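# Band a hair tie around a charger and its cable

## Task

Fit the hair tie straight across the charger and the cable coiled around it, positioned well away from either end. Every turn of cable that was coiled on the charger at the start must still be coiled there at the end, with no loose loops, and the tie must press all turns against the charger's two wide faces. At the finish the charger must lie flat on the desk, resting on one of its wide faces.

## Robot and tools

Robot: two Doosan M1013 arms, left_arm and right_arm, each ending in a Robotiq 2F-140 gripper whose fingers are rigid and cannot fold. Calibrated bases in the scene frame: left_arm at (-0.072, +0.472, 0) m, right_arm at (+0.074, -0.649, 0) m, the latter turned slightly about z. A camera stand sits behind the arms.

Frames: the scene frame has its origin at table-top height, halfway between the nominal bases. +z is up, +x points out over the table, and left_arm is on the +y side (this is unrelated to which side it appears on in an image). Reported hand positions (m), quaternions (wxyz) and velocities all use this frame and may be off by a few centimetres. In the gripper's own frame the fingers point along +z and close along y. end_effector_position is the spot between the pads when shut; fingertips extend about 33 mm past it at gaps up to 40 mm, and only about 9 mm when wide open.

execute_actions(actions, cameras): actions is a list of actions, each lasting 0.5 s and holding up to 15 rows of 1/30 s; a shorter action repeats its final row. Every row is a single list of 18 numbers in [-1, 1] covering both arms: left dx, dy, dz, rx, ry, rz, gripper position, force_limit, speed, then the same nine for the right arm. The six pose numbers are offsets, along scene-frame axes, from that arm's Hand target as it stood when the action began (not from the previous row); rotation is a rotation vector about the Hand target's position. Scale: 1.0 equals 0.6 m or 180 degrees. Sending the same offset again moves further. All six zero re-commands the current Hand target. Images return only for an empty actions list or when cameras names them.

Gripper numbers: position +1 is fully open (140 mm), about -0.8 is pads touching, -1 closes until blocked. force_limit sets grip force (roughly 14 N at -1, 40 N at 0, 58 N at +1 for a slow close); speed sets finger speed (about 30, 140, 250 mm/s at -1, 0, +1). Faster closing grips harder. Both start at +1. Repeat your last three gripper numbers to leave a gripper unchanged; a 0 is a real command. To grip harder while holding, raise force_limit and nudge position (-1 to -0.98); to soften, reopen and close slowly.

move(target, speed, blend, stop_force, zero, blocking, cameras): target is one 18-number row as above, or a list of up to 15 such rows; each row's offsets count from the Hand targets at the move's start, not from the preceding row. speed is path top speed in m/s, 0.002 to 2, default 0.25 (turning up to twice that in rad/s); one value or one per target. blend is a corner-rounding radius in m per target, 0 meaning stop at each. stop_force (10 to 80 N, shared by both arms) ends an arm's path when it feels that much push against its motion; use it only slowly and not while the gripper rotates, and omit it when backing away from a contact. zero (default true) re-zeroes the force reading first. blocking=false returns early and cannot be combined with stop_force. Paths ignore obstacles and the other arm; keep clear of each arm's own base. The result adds a move: line such as done, off_target, moving, held or fault plus limits like paced or held.

wait(seconds 0 to 10) lets time pass under the last commands. stop brakes a running move. zoom_image(camera, region [x0, y0, x1, y1] in pixels, at most 504 by 504) enlarges part of the latest image from cam_head_left, cam_head_right, cam_high, cam_left_wrist or cam_right_wrist. clear_fault(arm) clears a reported torque or force fault. read_manual returns licence text. finished_scene(scene, 1 or 2) ends the scene irreversibly; the goal must hold with the robot let go.

Cameras: cam_head_left, cam_head_right, cam_high, cam_low (504x504), cam_left_wrist, cam_right_wrist (896x504).

Reading results: Hand target is the last commanded pose after clipping; the gripper often stops a little short and a later command is needed to close the gap. Each control step clips the command to within 70 mm and 16 degrees of the measured pose. object_status: 0 moving, 1 blocked while opening, 2 blocked while closing (a grip), 3 reached the set position or pads met. position_measured is in counts: 3 open, about 75 = 100 mm, 139 = 60 mm, 200 = 20 mm, 230 pads closed. Joint torques, external joint torques and flange force (in gripper axes, with error and held weight) hint at contact; "no reading" means no estimate. "within noise" velocities are omitted. MOTOR HOT warns of overheating; an OVER-TEMPERATURE FAULT brakes that arm for 30 to 60 s or more.

Avoid: faults from 144 N net outside force or joint torque limits (elbow 142, wrist joints about 23 to 25 N m); an arm pressed past a firm contact faults easily, and a blocked arm keeps pushing until commanded back past its gripper. Do not drop parts, release them while moving, slam or hit fixed things, let anything fall off the table, twist stiff things hard, or let the arms press on each other or close a gripper on the other arm's fingers.

Each tool is called after "Emit:" in YAML: its name, and indented under it one key for each argument.

## Session

Emit:
execute_actions:
  actions: []
  cameras: ["cam_left_wrist","cam_right_wrist","cam_low","cam_high"]

Scene clock: 0.00 s.
left_arm: end_effector_position=(+0.4886, +0.2250, +0.2295) position_measured=3 object_status=3 end_effector_quat_wxyz=(+0.653, -0.444, -0.610, +0.068) | right_arm: end_effector_position=(+0.5903, -0.3979, +0.1415) position_measured=3 object_status=3 end_effector_quat_wxyz=(+0.097, +0.894, -0.420, +0.123)
Joint positions: left_arm=[-0.49 0.842 1.275 0.056 2.457 -0.79] | right_arm=[0.541 0.182 1.965 -0.361 1.059 3.208]
Joint velocities: within noise
Joint torques (N m): no reading
External joint torques (N m): no reading
Flange force (N): no reading
Hand target: left_arm +0.4886, +0.2250, +0.2295; +0.653, -0.444, -0.610, +0.068 | right_arm +0.5903, -0.3979, +0.1415; +0.097, +0.894, -0.420, +0.123
Tool commands: left_gripper/position=+1.0 left_gripper/force_limit=+1.0 left_gripper/speed=+1.0 right_gripper/position=+1.0 right_gripper/force_limit=+1.0 right_gripper/speed=+1.0
Images, in order (width x height): cam_high 504x504, cam_low 504x504, cam_left_wrist 896x504, cam_right_wrist 896x504.

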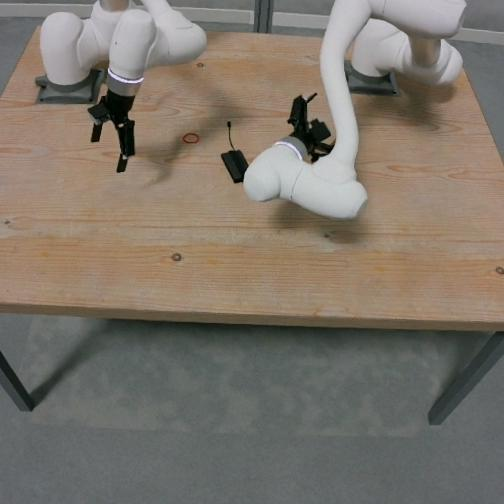

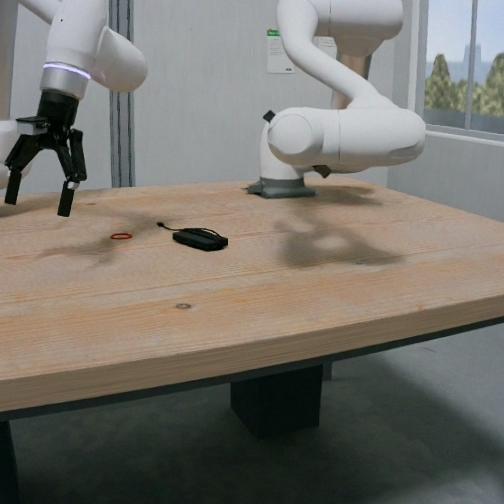

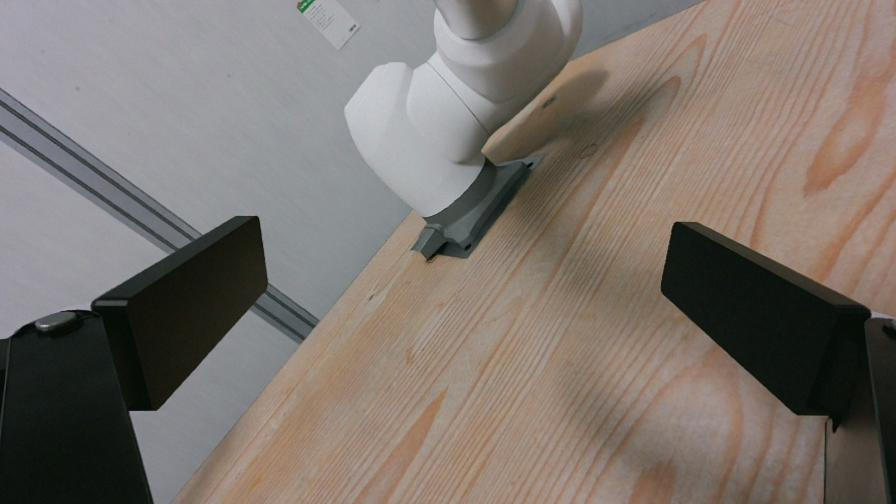

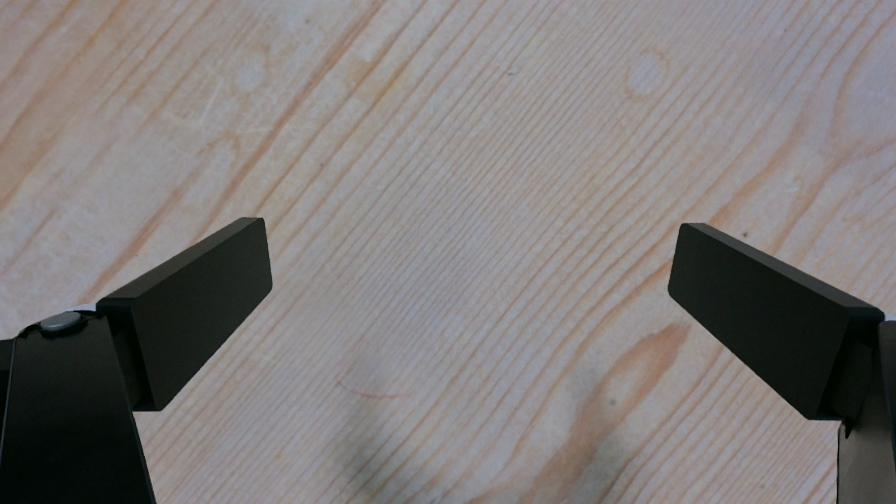

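Emit:
move:
  target:
    - [0,-0.1,0.28,-0.288,-0.355,-0.081,1,0.2,0,0,0,0.2,0,0,0,1,0.2,0]
  speed: 0.35
  cameras: ["cam_left_wrist","cam_right_wrist","cam_high"]

Scene clock: 39.07 s.
left_arm: end_effector_position=(+0.4886, +0.1650, +0.3975) position_measured=3 object_status=3 end_effector_quat_wxyz=(-0.001, +0.706, +0.708, -0.001) | right_arm: end_effector_position=(+0.5903, -0.3979, +0.2615) position_measured=3 object_status=3 end_effector_quat_wxyz=(+0.097, +0.894, -0.420, +0.123)
Joint positions: left_arm=[-0.555 0.131 1.506 -0.001 1.506 -0.556] | right_arm=[0.541 0.091 1.831 -0.328 1.271 3.126]
Joint torques (N m): left_arm=[-1.77 -49.6 -41.8 4.76 -0.14 -0.67] | right_arm=[1.75 -50.56 -40.95 2.5 0.09 0.37]
External joint torques (N m): left_arm=[2.11 -5.74 0.01 -0.42 0.16 0.67] | right_arm=[-1.44 2.77 2.57 0.49 0.09 -0.37]
Flange force (N): left_arm=[8.1 -5.8 -0.9] | right_arm=[1.5 0.1 5.1]
Hand target: left_arm +0.4886, +0.1650, +0.3975; -0.001, +0.706, +0.708, -0.001 | right_arm +0.5903, -0.3979, +0.2615; +0.097, +0.894, -0.420, +0.123
Off the commanded pose: left_arm 0.000 m, 0 deg | right_arm 0.000 m, 0 deg.
move: done
Images, in order (width x height): cam_high 504x504, cam_left_wrist 896x504, cam_right_wrist 896x504.

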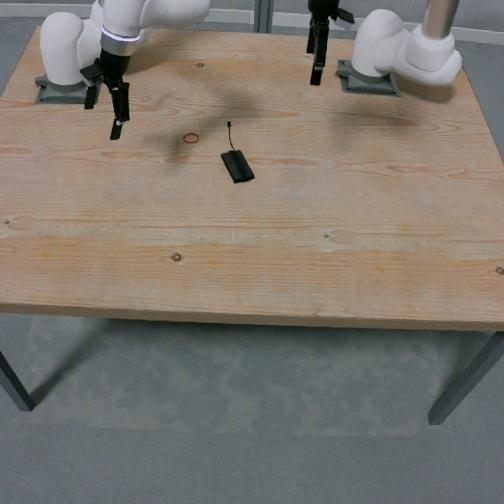

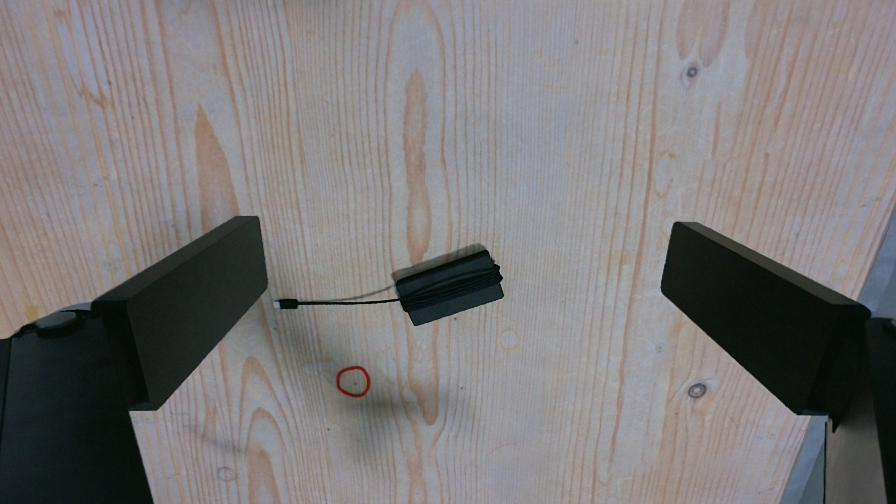

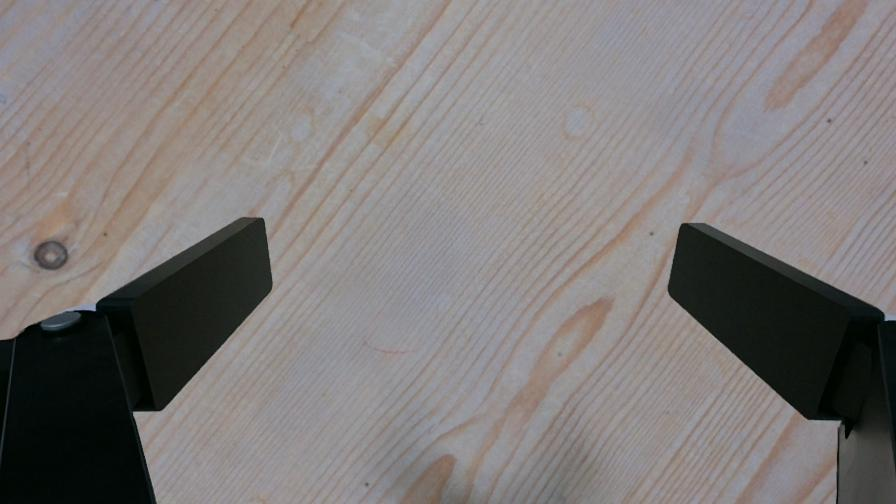

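Emit:
move:
  target:
    - [-0.115,-0.3,-0.1,0,0,-0.25,-0.2,0.2,0,-0.333,-0.07,0.2,0.064,0.081,0.277,0,0.2,0]
    - [-0.23,-0.5,-0.25,0,0,-0.499,-0.2,0.2,0,-0.333,-0.07,0.2,0.064,0.081,0.277,0,0.2,0]
  speed: 0.35
  blend: [0.05,0]
  cameras: ["cam_left_wrist","cam_right_wrist"]

Scene clock: 106.57 s.
left_arm: end_effector_position=(+0.3506, -0.1350, +0.2475) position_measured=154 object_status=3 end_effector_quat_wxyz=(-0.001, +1.000, +0.003, +0.000) | right_arm: end_effector_position=(+0.3905, -0.4399, +0.3815) position_measured=129 object_status=3 end_effector_quat_wxyz=(+0.000, +1.000, +0.000, +0.000)
Joint positions: left_arm=[-1.01 0.334 1.524 0.001 1.286 0.556] | right_arm=[0.463 -0.295 1.923 -0.001 1.514 2.065]
Joint torques (N m): left_arm=[-1.53 -68.76 -40.33 4.62 -0.11 -0.61] | right_arm=[1.82 -13.23 -44.02 3.75 -0.13 0.33]
External joint torques (N m): left_arm=[1.41 -5.04 0.29 -0.47 0.09 0.61] | right_arm=[-1.84 1.55 2.29 0.5 0.08 -0.33]
Flange force (N): left_arm=[-2.4 -8.4 -2.1] | right_arm=[2.7 5.1 4.0]
Hand target: left_arm +0.3506, -0.1350, +0.2475; -0.001, +1.000, +0.003, +0.000 | right_arm +0.3905, -0.4399, +0.3815; +0.000, +1.000, +0.000, +0.000
Off the commanded pose: left_arm 0.000 m, 0 deg | right_arm 0.000 m, 0 deg.
move: done
Images, in order (width x height): cam_left_wrist 896x504, cam_right_wrist 896x504.

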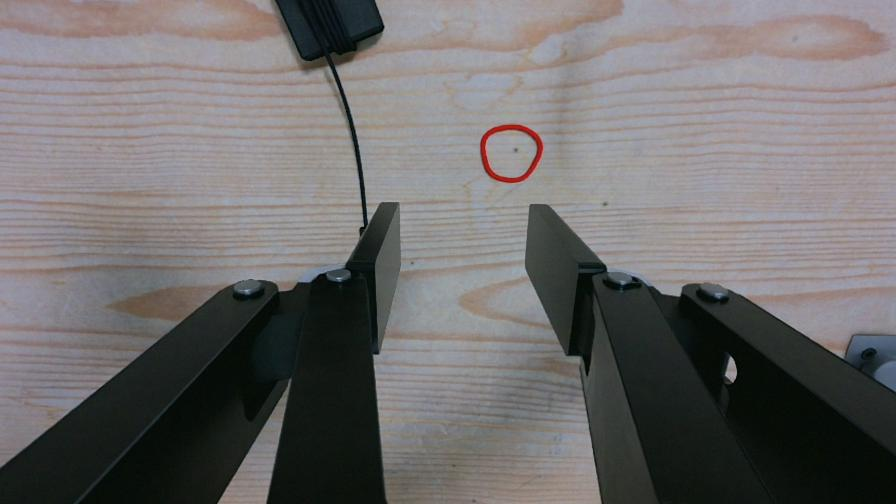

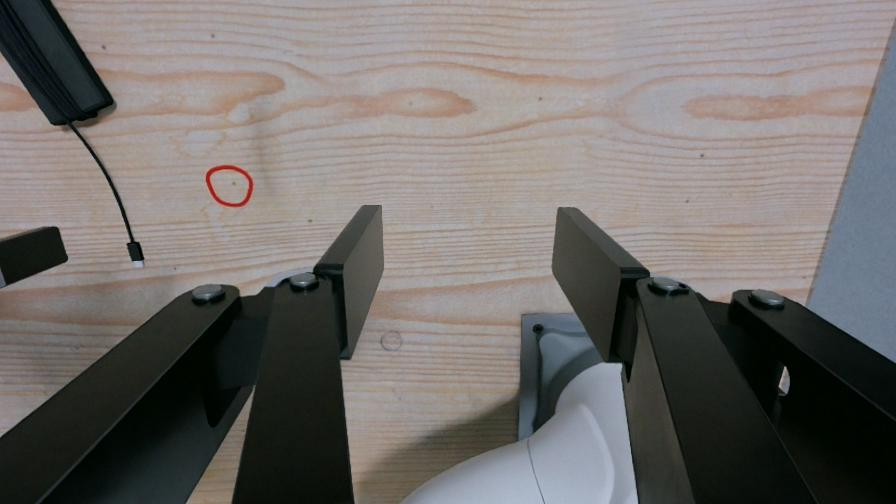

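Emit:
move:
  target: [0.042,-0.09,-0.18,0,0,-0.5,-0.4,0.2,0,0,0,0,0,0,0,0,0.2,0]
  speed: 0.3
  cameras: ["cam_left_wrist"]

Scene clock: 127.70 s.
left_arm: end_effector_position=(+0.3758, -0.1890, +0.1395) position_measured=179 object_status=3 end_effector_quat_wxyz=(-0.001, +0.709, -0.705, +0.001) | right_arm: end_effector_position=(+0.3905, -0.4399, +0.3815) position_measured=129 object_status=3 end_effector_quat_wxyz=(+0.000, +1.000, +0.000, +0.000)
Joint positions: left_arm=[-1.019 0.482 1.512 0.002 1.146 2.117] | right_arm=[0.463 -0.295 1.923 -0.001 1.514 2.065]
Joint torques (N m): left_arm=[-1.66 -80.95 -38.28 4.36 -0.1 -0.79] | right_arm=[1.76 -13.23 -44.2 3.72 -0.16 0.35]
External joint torques (N m): left_arm=[1.44 -4.76 0.18 -0.48 0.05 0.79] | right_arm=[-1.62 1.71 2.67 0.53 0.11 -0.35]
Flange force (N): left_arm=[-7.6 1.7 -3.1] | right_arm=[2.3 4.7 4.6]
Hand target: left_arm +0.3758, -0.1890, +0.1395; -0.001, +0.709, -0.705, +0.001 | right_arm +0.3905, -0.4399, +0.3815; +0.000, +1.000, +0.000, +0.000
Off the commanded pose: left_arm 0.000 m, 0 deg | right_arm 0.000 m, 0 deg.
move: done
Images, in order (width x height): cam_left_wrist 896x504.

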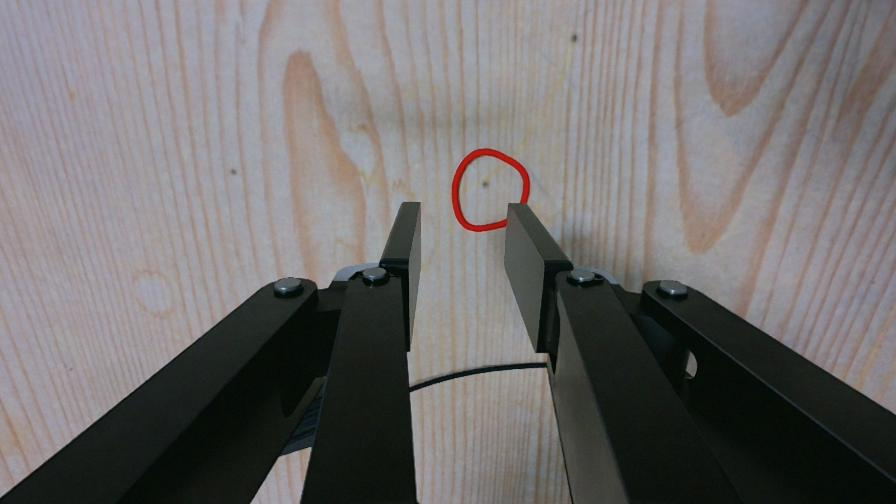

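Emit:
move:
  target:
    - [0.005,0.007,-0.14,0,0,0,-0.4,0.2,0,0,0,0,0,0,0,0,0.2,0]
    - [0.005,0.007,-0.173,0,0,0,-0.4,0.2,0,0,0,0,0,0,0,0,0.2,0]
  speed: [0.15,0.03]
  cameras: ["cam_left_wrist"]

Scene clock: 142.43 s.
left_arm: end_effector_position=(+0.3788, -0.1848, +0.0358) position_measured=179 object_status=3 end_effector_quat_wxyz=(-0.001, +0.709, -0.705, +0.001) | right_arm: end_effector_position=(+0.3905, -0.4399, +0.3815) position_measured=129 object_status=3 end_effector_quat_wxyz=(+0.000, +1.000, +0.000, +0.000)
Joint positions: left_arm=[-1.013 0.561 1.596 0.002 0.983 2.123] | right_arm=[0.463 -0.295 1.923 -0.001 1.514 2.065]
Joint torques (N m): left_arm=[-1.21 -84.89 -35.02 4 -0.3 -0.67] | right_arm=[1.92 -13.18 -44.15 3.73 -0.15 0.38]
External joint torques (N m): left_arm=[1.23 -4.94 0.15 -0.44 0.25 0.67] | right_arm=[-1.8 1.31 2.34 0.54 0.09 -0.38]
Flange force (N): left_arm=[-6.8 1.7 -4.7] | right_arm=[2.3 5.4 4.0]
Hand target: left_arm +0.3788, -0.1848, +0.0357; -0.001, +0.709, -0.705, +0.001 | right_arm +0.3905, -0.4399, +0.3815; +0.000, +1.000, +0.000, +0.000
Off the commanded pose: left_arm 0.000 m, 0 deg | right_arm 0.000 m, 0 deg.
move: done
Images, in order (width x height): cam_left_wrist 896x504.

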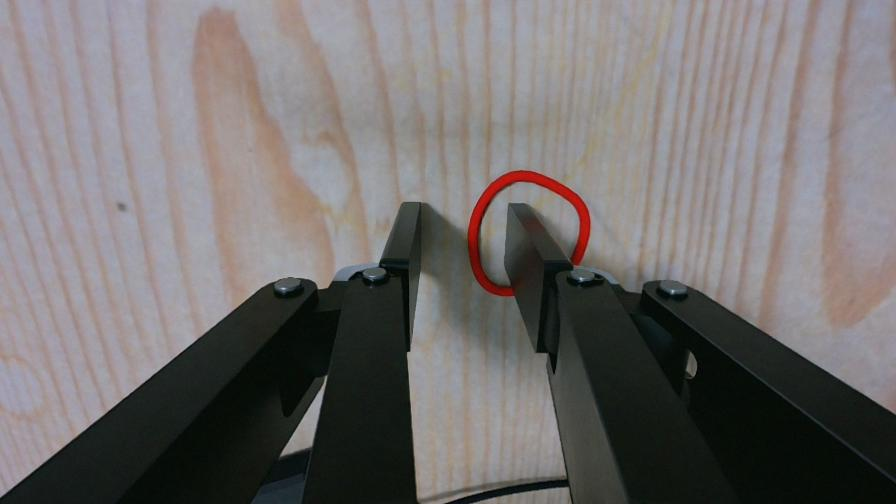

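Emit:
move:
  target:
    - [0,0,0,0,0,0,-1,-0.5,-1,0,0,0,0,0,0,0,0.2,0]
    - [0,0,0.1,0,0,0,-1,-0.5,-1,0,0,0,0,0,0,0,0.2,0]
    - [0,0.37,0.4,0.5,0,0,-1,-0.5,-1,0,0,0,0,0,0,0,0.2,0]
  speed: 0.3
  blend: [0,0.03,0]
  cameras: ["cam_left_wrist","cam_low","cam_right_wrist"]

Scene clock: 154.10 s.
left_arm: end_effector_position=(+0.3789, -0.1051, +0.1614) position_measured=225 object_status=2 end_effector_quat_wxyz=(-0.199, +0.681, -0.677, -0.195) | right_arm: end_effector_position=(+0.3905, -0.4399, +0.3815) position_measured=129 object_status=3 end_effector_quat_wxyz=(+0.000, +1.000, +0.000, +0.000)
Joint positions: left_arm=[-1.073 0.622 1.341 0.263 1.68 2.025] | right_arm=[0.463 -0.295 1.923 -0.001 1.514 2.065]
Joint torques (N m): left_arm=[-1.77 -92.26 -38.18 5.01 1.2 -0.66] | right_arm=[2.05 -13.1 -44.14 3.75 -0.14 0.38]
External joint torques (N m): left_arm=[1.96 -5.65 0.33 -0.52 0.08 0.66] | right_arm=[-2.07 1.6 2.47 0.5 0.08 -0.38]
Flange force (N): left_arm=[-9.7 2.4 1.8] | right_arm=[2.9 5.8 4.3]
Hand target: left_arm +0.3789, -0.1051, +0.1614; -0.199, +0.681, -0.677, -0.195 (not the last commanded pose) | right_arm +0.3905, -0.4399, +0.3815; +0.000, +1.000, +0.000, +0.000
Off the commanded pose: left_arm 0.183 m, 58 deg | right_arm 0.000 m, 0 deg.
move: held (left_arm; a check stopped the path); path passed 2 of 3 targets; limits=held
pose unreachable (left arm): on one or more control steps of this call, first in action 0 (counted from 0), this arm could not follow its commanded pose, so it was not sent that pose on those steps. It may still have moved: this result reports where it is.
cause: moving toward the commanded pose would bring a part of the arm too close to another arm (a part of this arm just beyond joint 5 (wrist pitch) and the right arm's gripper, at the place that arm is still heading or pushing toward).
Images, in order (width x height): cam_low 504x504, cam_left_wrist 896x504, cam_right_wrist 896x504.

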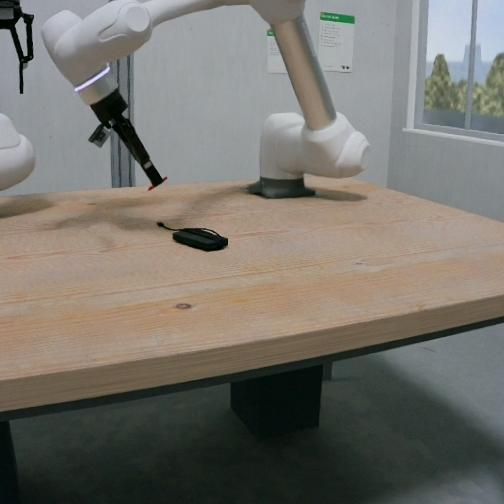

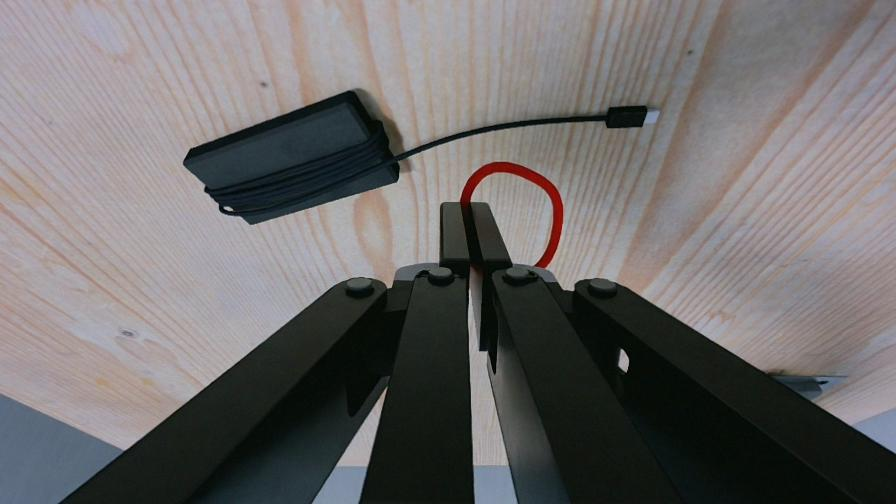

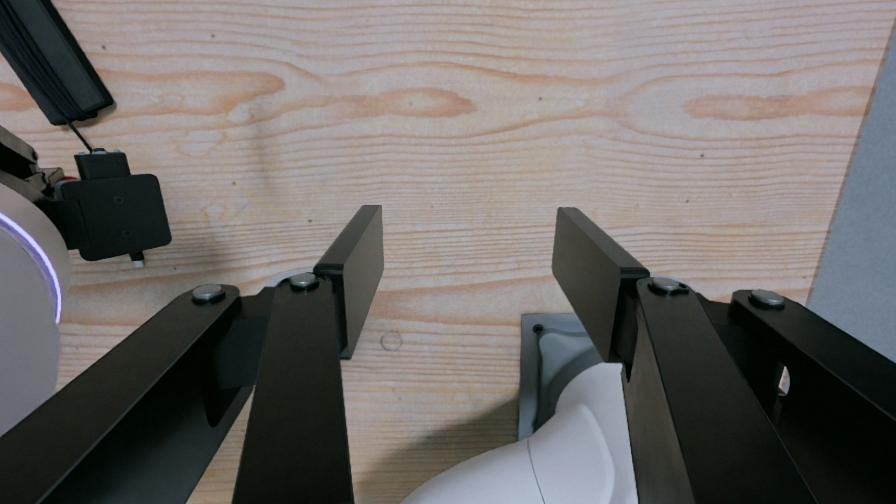

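Emit:
move:
  target:
    - [0,0.14,0.16,-0.18,0,0,-1,-0.5,-1,0,0,0,0,0,0,0,0.2,0]
    - [-0.01,0.34,0.19,-0.681,0,0,-1,-0.5,-1,0,0,0,0,0,0,0,0.2,0]
  speed: 0.35
  blend: [0.05,0]
  cameras: ["cam_left_wrist","cam_right_wrist"]

Scene clock: 168.43 s.
left_arm: end_effector_position=(+0.3729, +0.0989, +0.2755) position_measured=225 object_status=2 end_effector_quat_wxyz=(+0.502, +0.501, -0.496, +0.500) | right_arm: end_effector_position=(+0.3905, -0.4399, +0.3815) position_measured=129 object_status=3 end_effector_quat_wxyz=(+0.000, +1.000, +0.000, +0.000)
Joint positions: left_arm=[-0.169 0.254 2.345 -1.72 1.486 4.17] | right_arm=[0.463 -0.295 1.923 -0.001 1.514 2.065]
Joint torques (N m): left_arm=[-1.58 -39.76 -17.78 -1.42 2.3 -0.62] | right_arm=[1.64 -13.22 -44.15 3.73 -0.13 0.35]
External joint torques (N m): left_arm=[1.48 -4.73 -0.71 -0.33 0.08 0.62] | right_arm=[-1.7 1.93 2.66 0.49 0.08 -0.35]
Flange force (N): left_arm=[7.9 4.2 -3.0] | right_arm=[2.7 4.7 4.6]
Hand target: left_arm +0.3729, +0.0989, +0.2754; +0.502, +0.501, -0.496, +0.500 | right_arm +0.3905, -0.4399, +0.3815; +0.000, +1.000, +0.000, +0.000
Off the commanded pose: left_arm 0.000 m, 0 deg | right_arm 0.000 m, 0 deg.
move: done
Images, in order (width x height): cam_left_wrist 896x504, cam_right_wrist 896x504.

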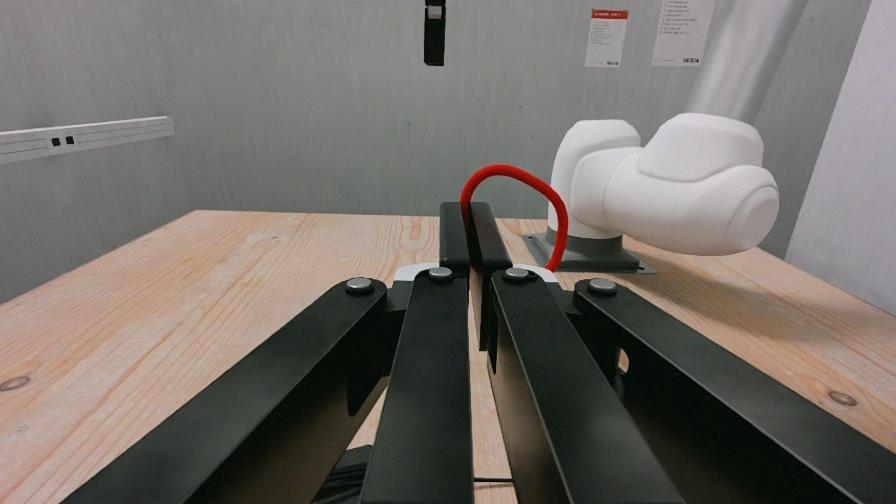

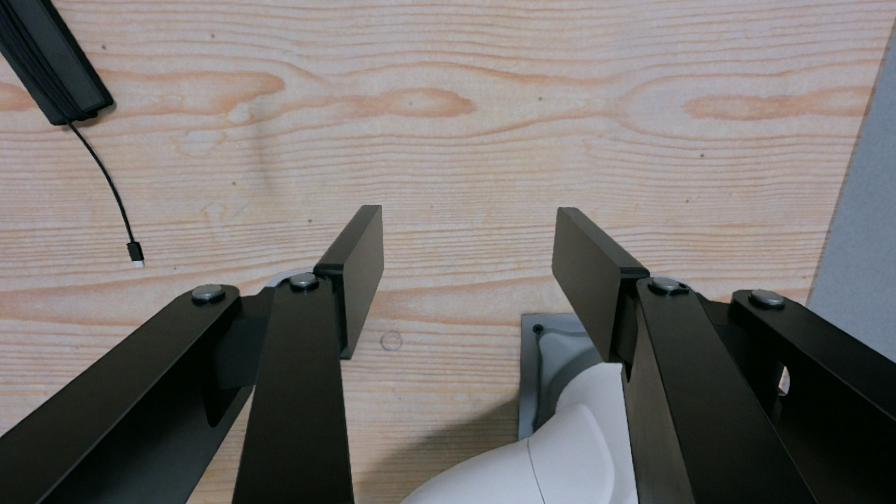

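Emit:
move:
  target: [0,0,0,0,0,0,-1,-0.5,-1,-0.099,0.855,0.05,0,0,0,0,0.2,0]
  speed: 0.35
  cameras: ["cam_left_wrist","cam_right_wrist"]

Scene clock: 192.30 s.
left_arm: end_effector_position=(+0.3729, +0.0989, +0.2754) position_measured=225 object_status=2 end_effector_quat_wxyz=(+0.502, +0.501, -0.496, +0.500) | right_arm: end_effector_position=(+0.3311, +0.0731, +0.4115) position_measured=129 object_status=3 end_effector_quat_wxyz=(+0.000, +1.000, +0.000, +0.000)
Joint positions: left_arm=[-0.169 0.254 2.345 -1.72 1.487 4.17] | right_arm=[1.154 0.34 1.218 -0.001 1.584 2.755]
Joint torques (N m): left_arm=[-1.27 -39.96 -17.86 -1.45 2.21 -0.65] | right_arm=[1.54 -79.6 -45.56 3.73 -0.04 0.3]
External joint torques (N m): left_arm=[1.19 -4.39 -0.63 -0.3 0.17 0.65] | right_arm=[-1.13 3.45 3.78 0.53 0.01 -0.3]
Flange force (N): left_arm=[7.1 4.1 -2.5] | right_arm=[0.7 3.5 6.8]
Hand target: left_arm +0.3729, +0.0989, +0.2754; +0.502, +0.501, -0.496, +0.500 | right_arm +0.3311, +0.0731, +0.4115; +0.000, +1.000, +0.000, +0.000
Off the commanded pose: left_arm 0.000 m, 0 deg | right_arm 0.000 m, 0 deg.
move: done
Images, in order (width x height): cam_left_wrist 896x504, cam_right_wrist 896x504.

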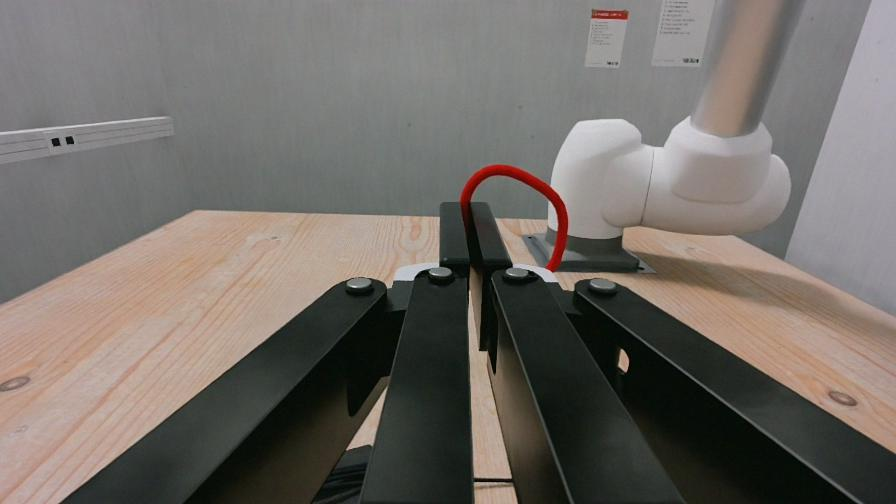

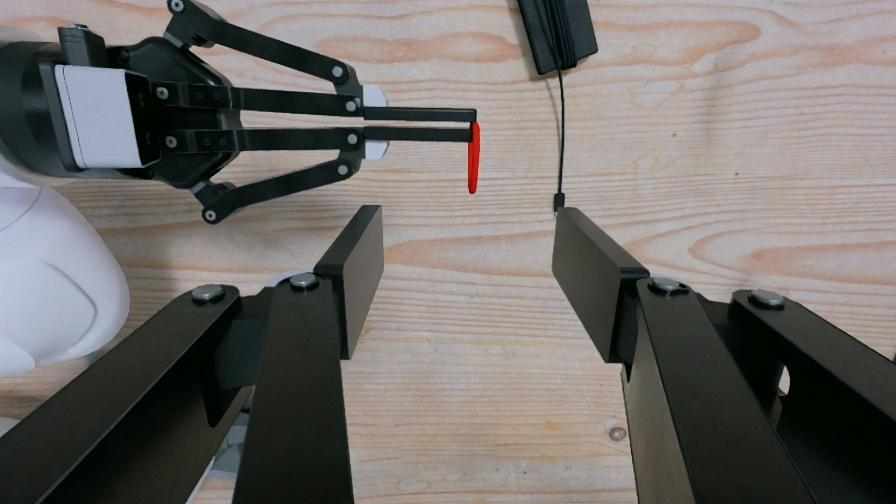

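Emit:
move:
  target:
    - [0,0,0,0,0,0,-1,-0.5,-1,-0.0117,-0.011,0,0,0,0,0,0.2,0]
    - [0,0,0,0,0,0,-1,-0.5,-1,-0.0117,-0.011,-0.181,0,0,0,0,0.2,0]
  speed: 0.12
  cameras: ["cam_left_wrist","cam_right_wrist"]

Scene clock: 202.33 s.
left_arm: end_effector_position=(+0.3729, +0.0989, +0.2754) position_measured=225 object_status=2 end_effector_quat_wxyz=(+0.502, +0.501, -0.496, +0.500) | right_arm: end_effector_position=(+0.3241, +0.0665, +0.3030) position_measured=129 object_status=3 end_effector_quat_wxyz=(+0.000, +1.000, +0.000, +0.000)
Joint positions: left_arm=[-0.169 0.254 2.345 -1.72 1.487 4.17] | right_arm=[1.159 0.341 1.412 -0.001 1.389 2.761]
Joint torques (N m): left_arm=[-1.63 -39.67 -17.86 -1.46 2.28 -0.68] | right_arm=[1.77 -79.21 -43.85 3.65 -0.04 0.38]
External joint torques (N m): left_arm=[1.74 -4.82 -0.66 -0.28 0.1 0.68] | right_arm=[-1.88 3.8 2.71 0.52 0 -0.38]
Flange force (N): left_arm=[7.9 4.4 -3.7] | right_arm=[2.8 1.0 4.9]
Hand target: left_arm +0.3729, +0.0989, +0.2754; +0.502, +0.501, -0.496, +0.500 | right_arm +0.3241, +0.0665, +0.3029; +0.000, +1.000, +0.000, +0.000
Off the commanded pose: left_arm 0.000 m, 0 deg | right_arm 0.000 m, 0 deg.
move: done
Images, in order (width x height): cam_left_wrist 896x504, cam_right_wrist 896x504.

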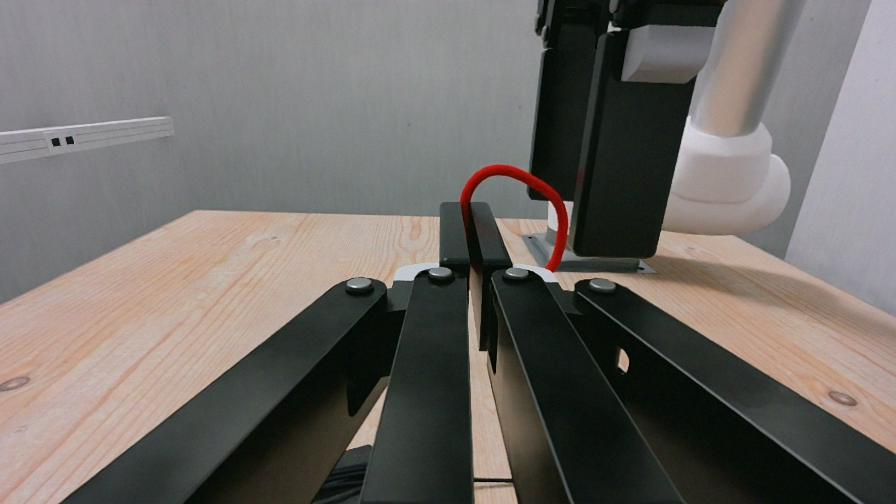

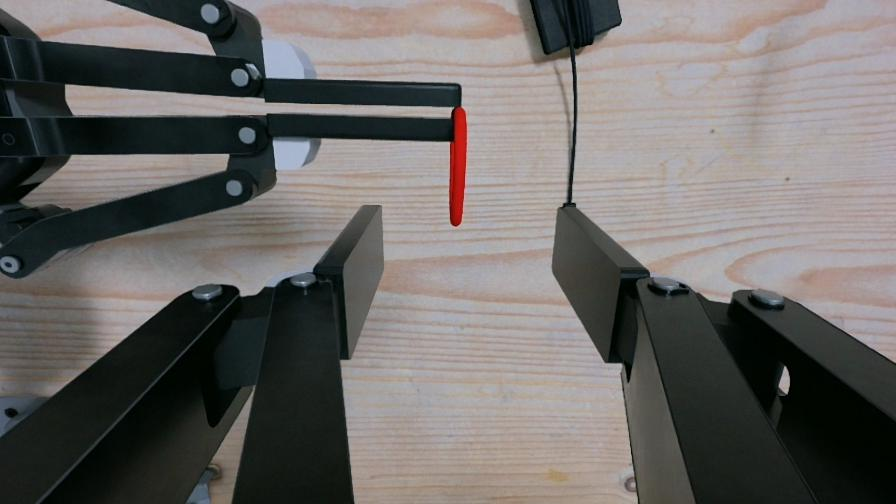

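Emit:
move:
  target:
    - [0,0,0,0,0,0,-1,-0.5,-1,0.005,0,-0.005,0,0,0,0,0.2,0]
    - [0,0,0,0,0,0,-1,-0.5,-1,0.005,0,-0.005,0,0,0,-1,-0.5,-0.5]
  speed: 0.12
  cameras: ["cam_left_wrist","cam_right_wrist"]

Scene clock: 213.20 s.
left_arm: end_effector_position=(+0.3729, +0.0989, +0.2754) position_measured=225 object_status=2 end_effector_quat_wxyz=(+0.502, +0.501, -0.496, +0.500) | right_arm: end_effector_position=(+0.3271, +0.0665, +0.2999) position_measured=227 object_status=2 end_effector_quat_wxyz=(+0.000, +1.000, +0.000, +0.000)
Joint positions: left_arm=[-0.169 0.254 2.345 -1.72 1.487 4.17] | right_arm=[1.155 0.344 1.414 -0.001 1.384 2.757]
Joint torques (N m): left_arm=[-1.76 -40.36 -17.79 -1.43 2.27 -0.67] | right_arm=[1.68 -78.84 -43.27 3.65 -0.08 0.37]
External joint torques (N m): left_arm=[1.76 -4 -0.73 -0.31 0.11 0.67] | right_arm=[-1.63 3.57 2.47 0.5 0.06 -0.37]
Flange force (N): left_arm=[6.4 3.3 -3.6] | right_arm=[2.5 0.7 4.5]
Hand target: left_arm +0.3729, +0.0989, +0.2754; +0.502, +0.501, -0.496, +0.500 | right_arm +0.3271, +0.0665, +0.2999; +0.000, +1.000, +0.000, +0.000
Off the commanded pose: left_arm 0.000 m, 0 deg | right_arm 0.000 m, 0 deg.
move: done
Images, in order (width x height): cam_left_wrist 896x504, cam_right_wrist 896x504.

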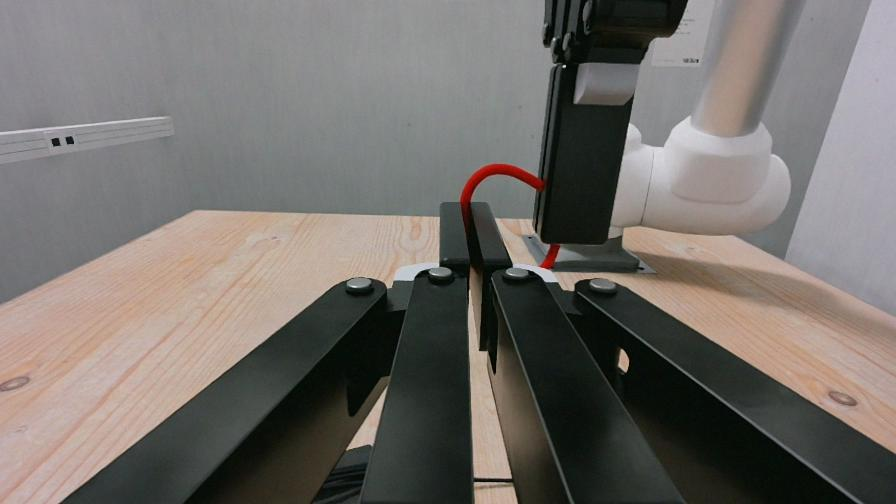

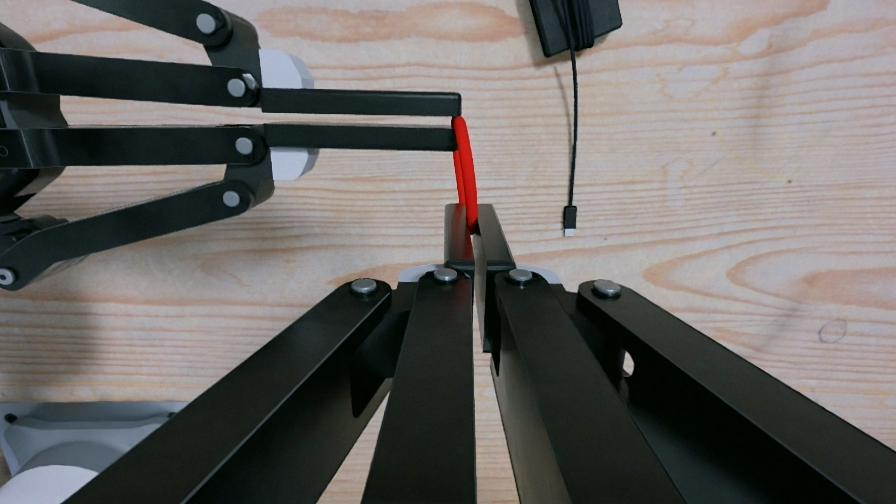

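Emit:
move:
  target:
    - [0,0,0,0,0,0,-0.7,0.2,-1,0,0,0,0,0,0,-1,-0.5,-0.5]
    - [0,0.16,0,0,0,0,-0.7,0.2,-1,0,0,0,0,0,0,-1,-0.5,-0.5]
    - [-0.02,0.18,0,0,0.5,0,-0.7,0.2,-1,0,0,0,0,0,0,-1,-0.5,-0.5]
    - [-0.02,0.18,0,0,0.5,0,-0.9,0.2,-1,0,0,0,0,0,0,-1,-0.5,-0.5]
  speed: [0.1,0.1,0.4,0.1]
  cameras: ["cam_left_wrist","cam_right_wrist"]

Scene clock: 228.27 s.
left_arm: end_effector_position=(+0.3609, +0.2069, +0.2754) position_measured=232 object_status=0 end_effector_quat_wxyz=(+0.706, +0.708, +0.004, -0.001) | right_arm: end_effector_position=(+0.3271, +0.0665, +0.2999) position_measured=227 object_status=2 end_effector_quat_wxyz=(+0.000, +1.000, +0.000, +0.000)
Joint positions: left_arm=[0.076 0.238 2.36 -1.507 1.605 2.593] | right_arm=[1.155 0.344 1.414 -0.001 1.384 2.757]
Joint torques (N m): left_arm=[-1.31 -37.65 -17.15 -0.97 2.22 -0.64] | right_arm=[1.9 -79.18 -43.36 3.64 -0.07 0.37]
External joint torques (N m): left_arm=[1.32 -4.41 -0.68 -0.32 0.15 0.69] | right_arm=[-1.83 3.48 2.34 0.52 0.05 -0.37]
Flange force (N): left_arm=[-4.6 7.3 -2.0] | right_arm=[2.8 0.7 4.3]
Hand target: left_arm +0.3609, +0.2069, +0.2754; +0.706, +0.708, +0.004, -0.001 | right_arm +0.3271, +0.0665, +0.2999; +0.000, +1.000, +0.000, +0.000
Off the commanded pose: left_arm 0.000 m, 0 deg | right_arm 0.000 m, 0 deg.
move: done
Images, in order (width x height): cam_left_wrist 896x504, cam_right_wrist 896x504.

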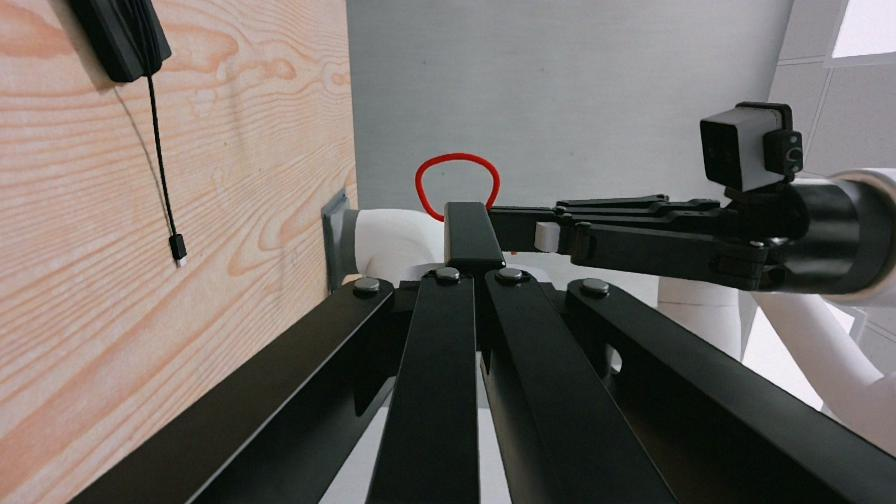

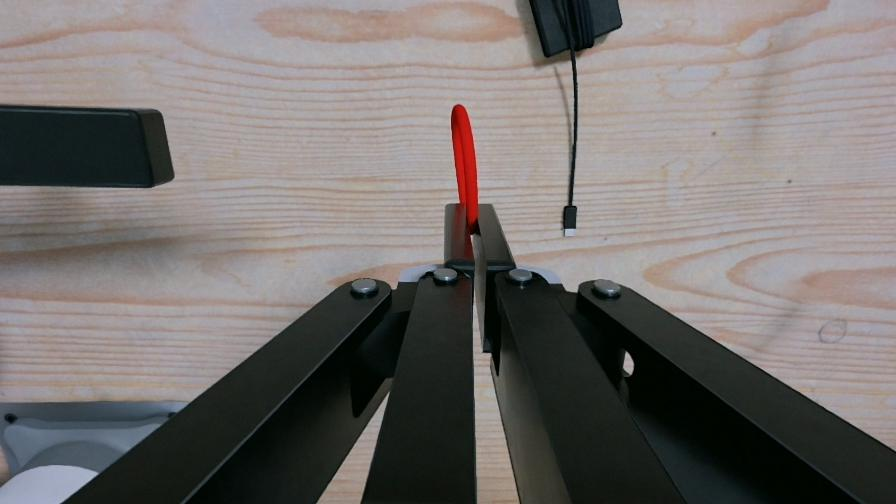

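Emit:
move:
  target: [0.0035,-0.13,-0.0075,0,0,0,-0.9,0.2,-1,0,0,0,0,0,0,-1,-0.5,-0.5]
  speed: 0.2
  cameras: ["cam_left_wrist","cam_right_wrist"]

Emit:
zoom_image:
  camera: "cam_left_wrist"
  region: [350, 100, 600, 300]

Scene clock: 248.70 s.
left_arm: end_effector_position=(+0.3630, +0.1290, +0.2709) position_measured=232 object_status=3 end_effector_quat_wxyz=(+0.706, +0.708, +0.004, -0.001) | right_arm: end_effector_position=(+0.3271, +0.0665, +0.2999) position_measured=227 object_status=2 end_effector_quat_wxyz=(+0.000, +1.000, +0.000, +0.000)
Joint positions: left_arm=[-0.104 0.244 2.367 -1.662 1.513 2.607] | right_arm=[1.155 0.344 1.414 -0.001 1.384 2.757]
Joint torques (N m): left_arm=[0.01 -38.27 -17.17 -1.63 2.25 -0.61] | right_arm=[1.64 -79.13 -43.39 3.65 -0.03 0.35]
External joint torques (N m): left_arm=[0.05 -4.48 -0.79 0.04 0.14 0.66] | right_arm=[-1.72 4.04 2.52 0.5 -0.01 -0.35]
Flange force (N): left_arm=[-4.3 7.6 -0.4] | right_arm=[2.8 0.2 4.8]
Hand target: left_arm +0.3630, +0.1289, +0.2709; +0.706, +0.708, +0.004, -0.001 | right_arm +0.3271, +0.0665, +0.2999; +0.000, +1.000, +0.000, +0.000
Off the commanded pose: left_arm 0.000 m, 0 deg | right_arm 0.000 m, 0 deg.
move: done
Images, in order (width x height): cam_left_wrist 896x504, cam_right_wrist 896x504.

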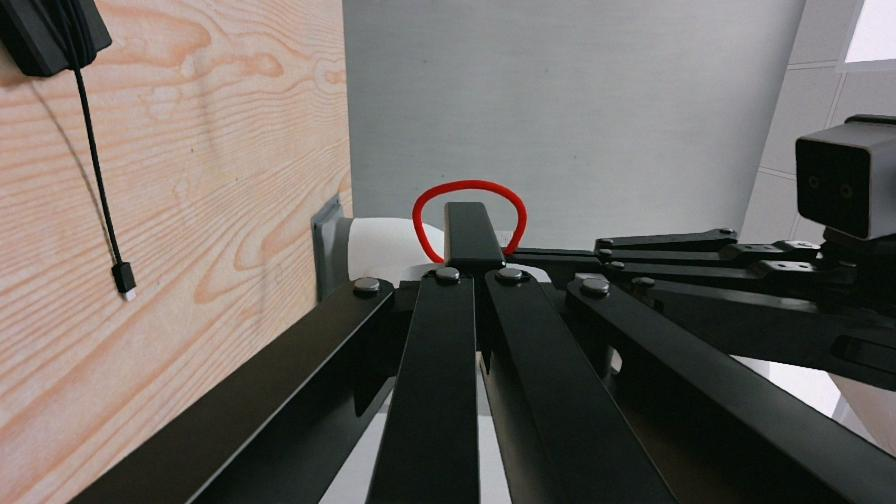

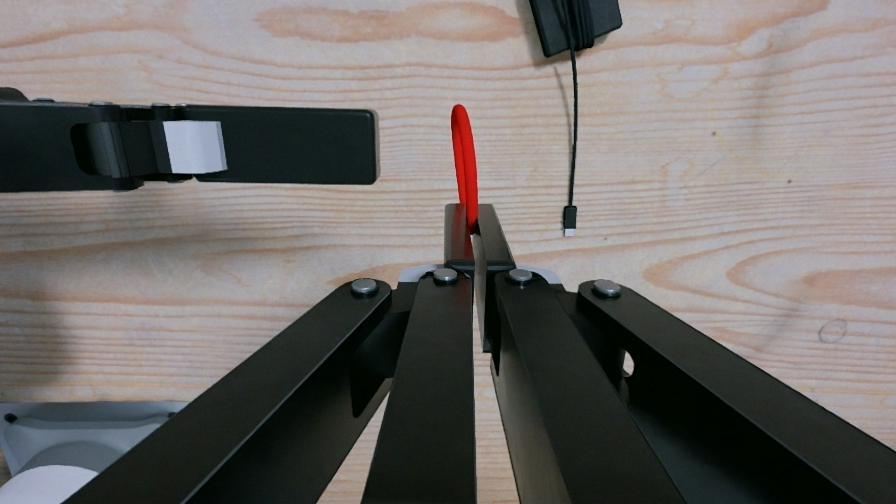

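Scaled by 2.016.

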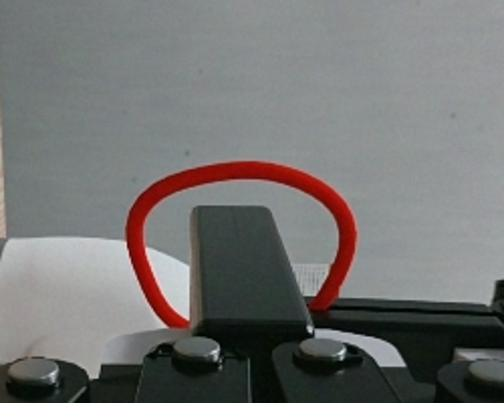

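Emit:
move:
  target: [0,-0.098,0,0,0,0,-0.9,0.2,-1, 0,0,0,0,0,0,-1,-0.5,-0.5]
  speed: 0.1
  cameras: ["cam_left_wrist","cam_low"]

Scene clock: 295.67 s.
left_arm: end_effector_position=(+0.3630, +0.0702, +0.2709) position_measured=232 object_status=3 end_effector_quat_wxyz=(+0.706, +0.708, +0.004, -0.001) | right_arm: end_effector_position=(+0.3271, +0.0665, +0.2999) position_measured=227 object_status=2 end_effector_quat_wxyz=(+0.000, +1.000, +0.000, +0.000)
Joint positions: left_arm=[-0.237 0.25 2.358 -1.778 1.446 2.614] | right_arm=[1.155 0.344 1.414 -0.001 1.384 2.757]
Joint torques (N m): left_arm=[-1.88 -39.66 -17.73 -1.52 2.27 -0.58] | right_arm=[2.1 -79.17 -43.41 3.71 -0.08 0.36]
External joint torques (N m): left_arm=[1.87 -4.06 -0.57 -0.29 0.13 0.62] | right_arm=[-2.09 3.54 2.53 0.44 0.06 -0.36]
Flange force (N): left_arm=[-3.2 6.6 -4.3] | right_arm=[3.0 1.1 4.5]
Hand target: left_arm +0.3630, +0.0701, +0.2709; +0.706, +0.708, +0.004, -0.001 | right_arm +0.3271, +0.0665, +0.2999; +0.000, +1.000, +0.000, +0.000
Off the commanded pose: left_arm 0.000 m, 0 deg | right_arm 0.000 m, 0 deg.
move: done
Images, in order (width x height): cam_low 504x504, cam_left_wrist 896x504.

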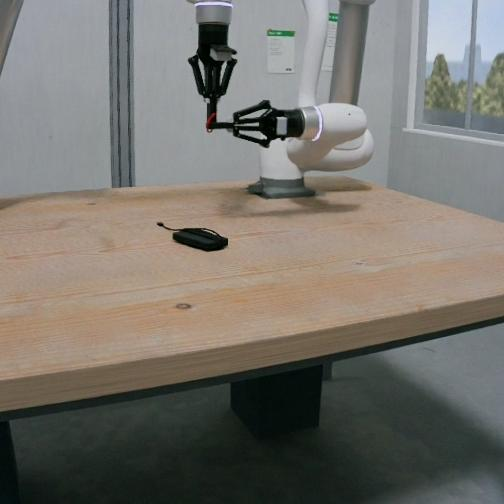

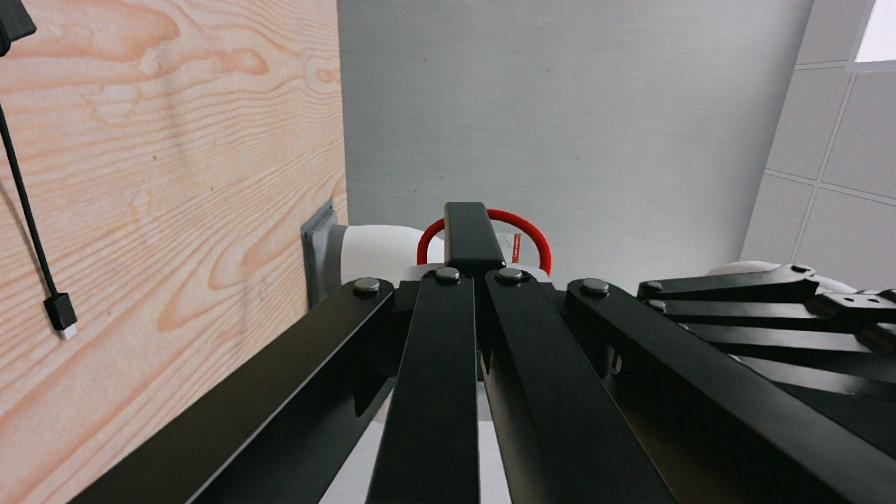

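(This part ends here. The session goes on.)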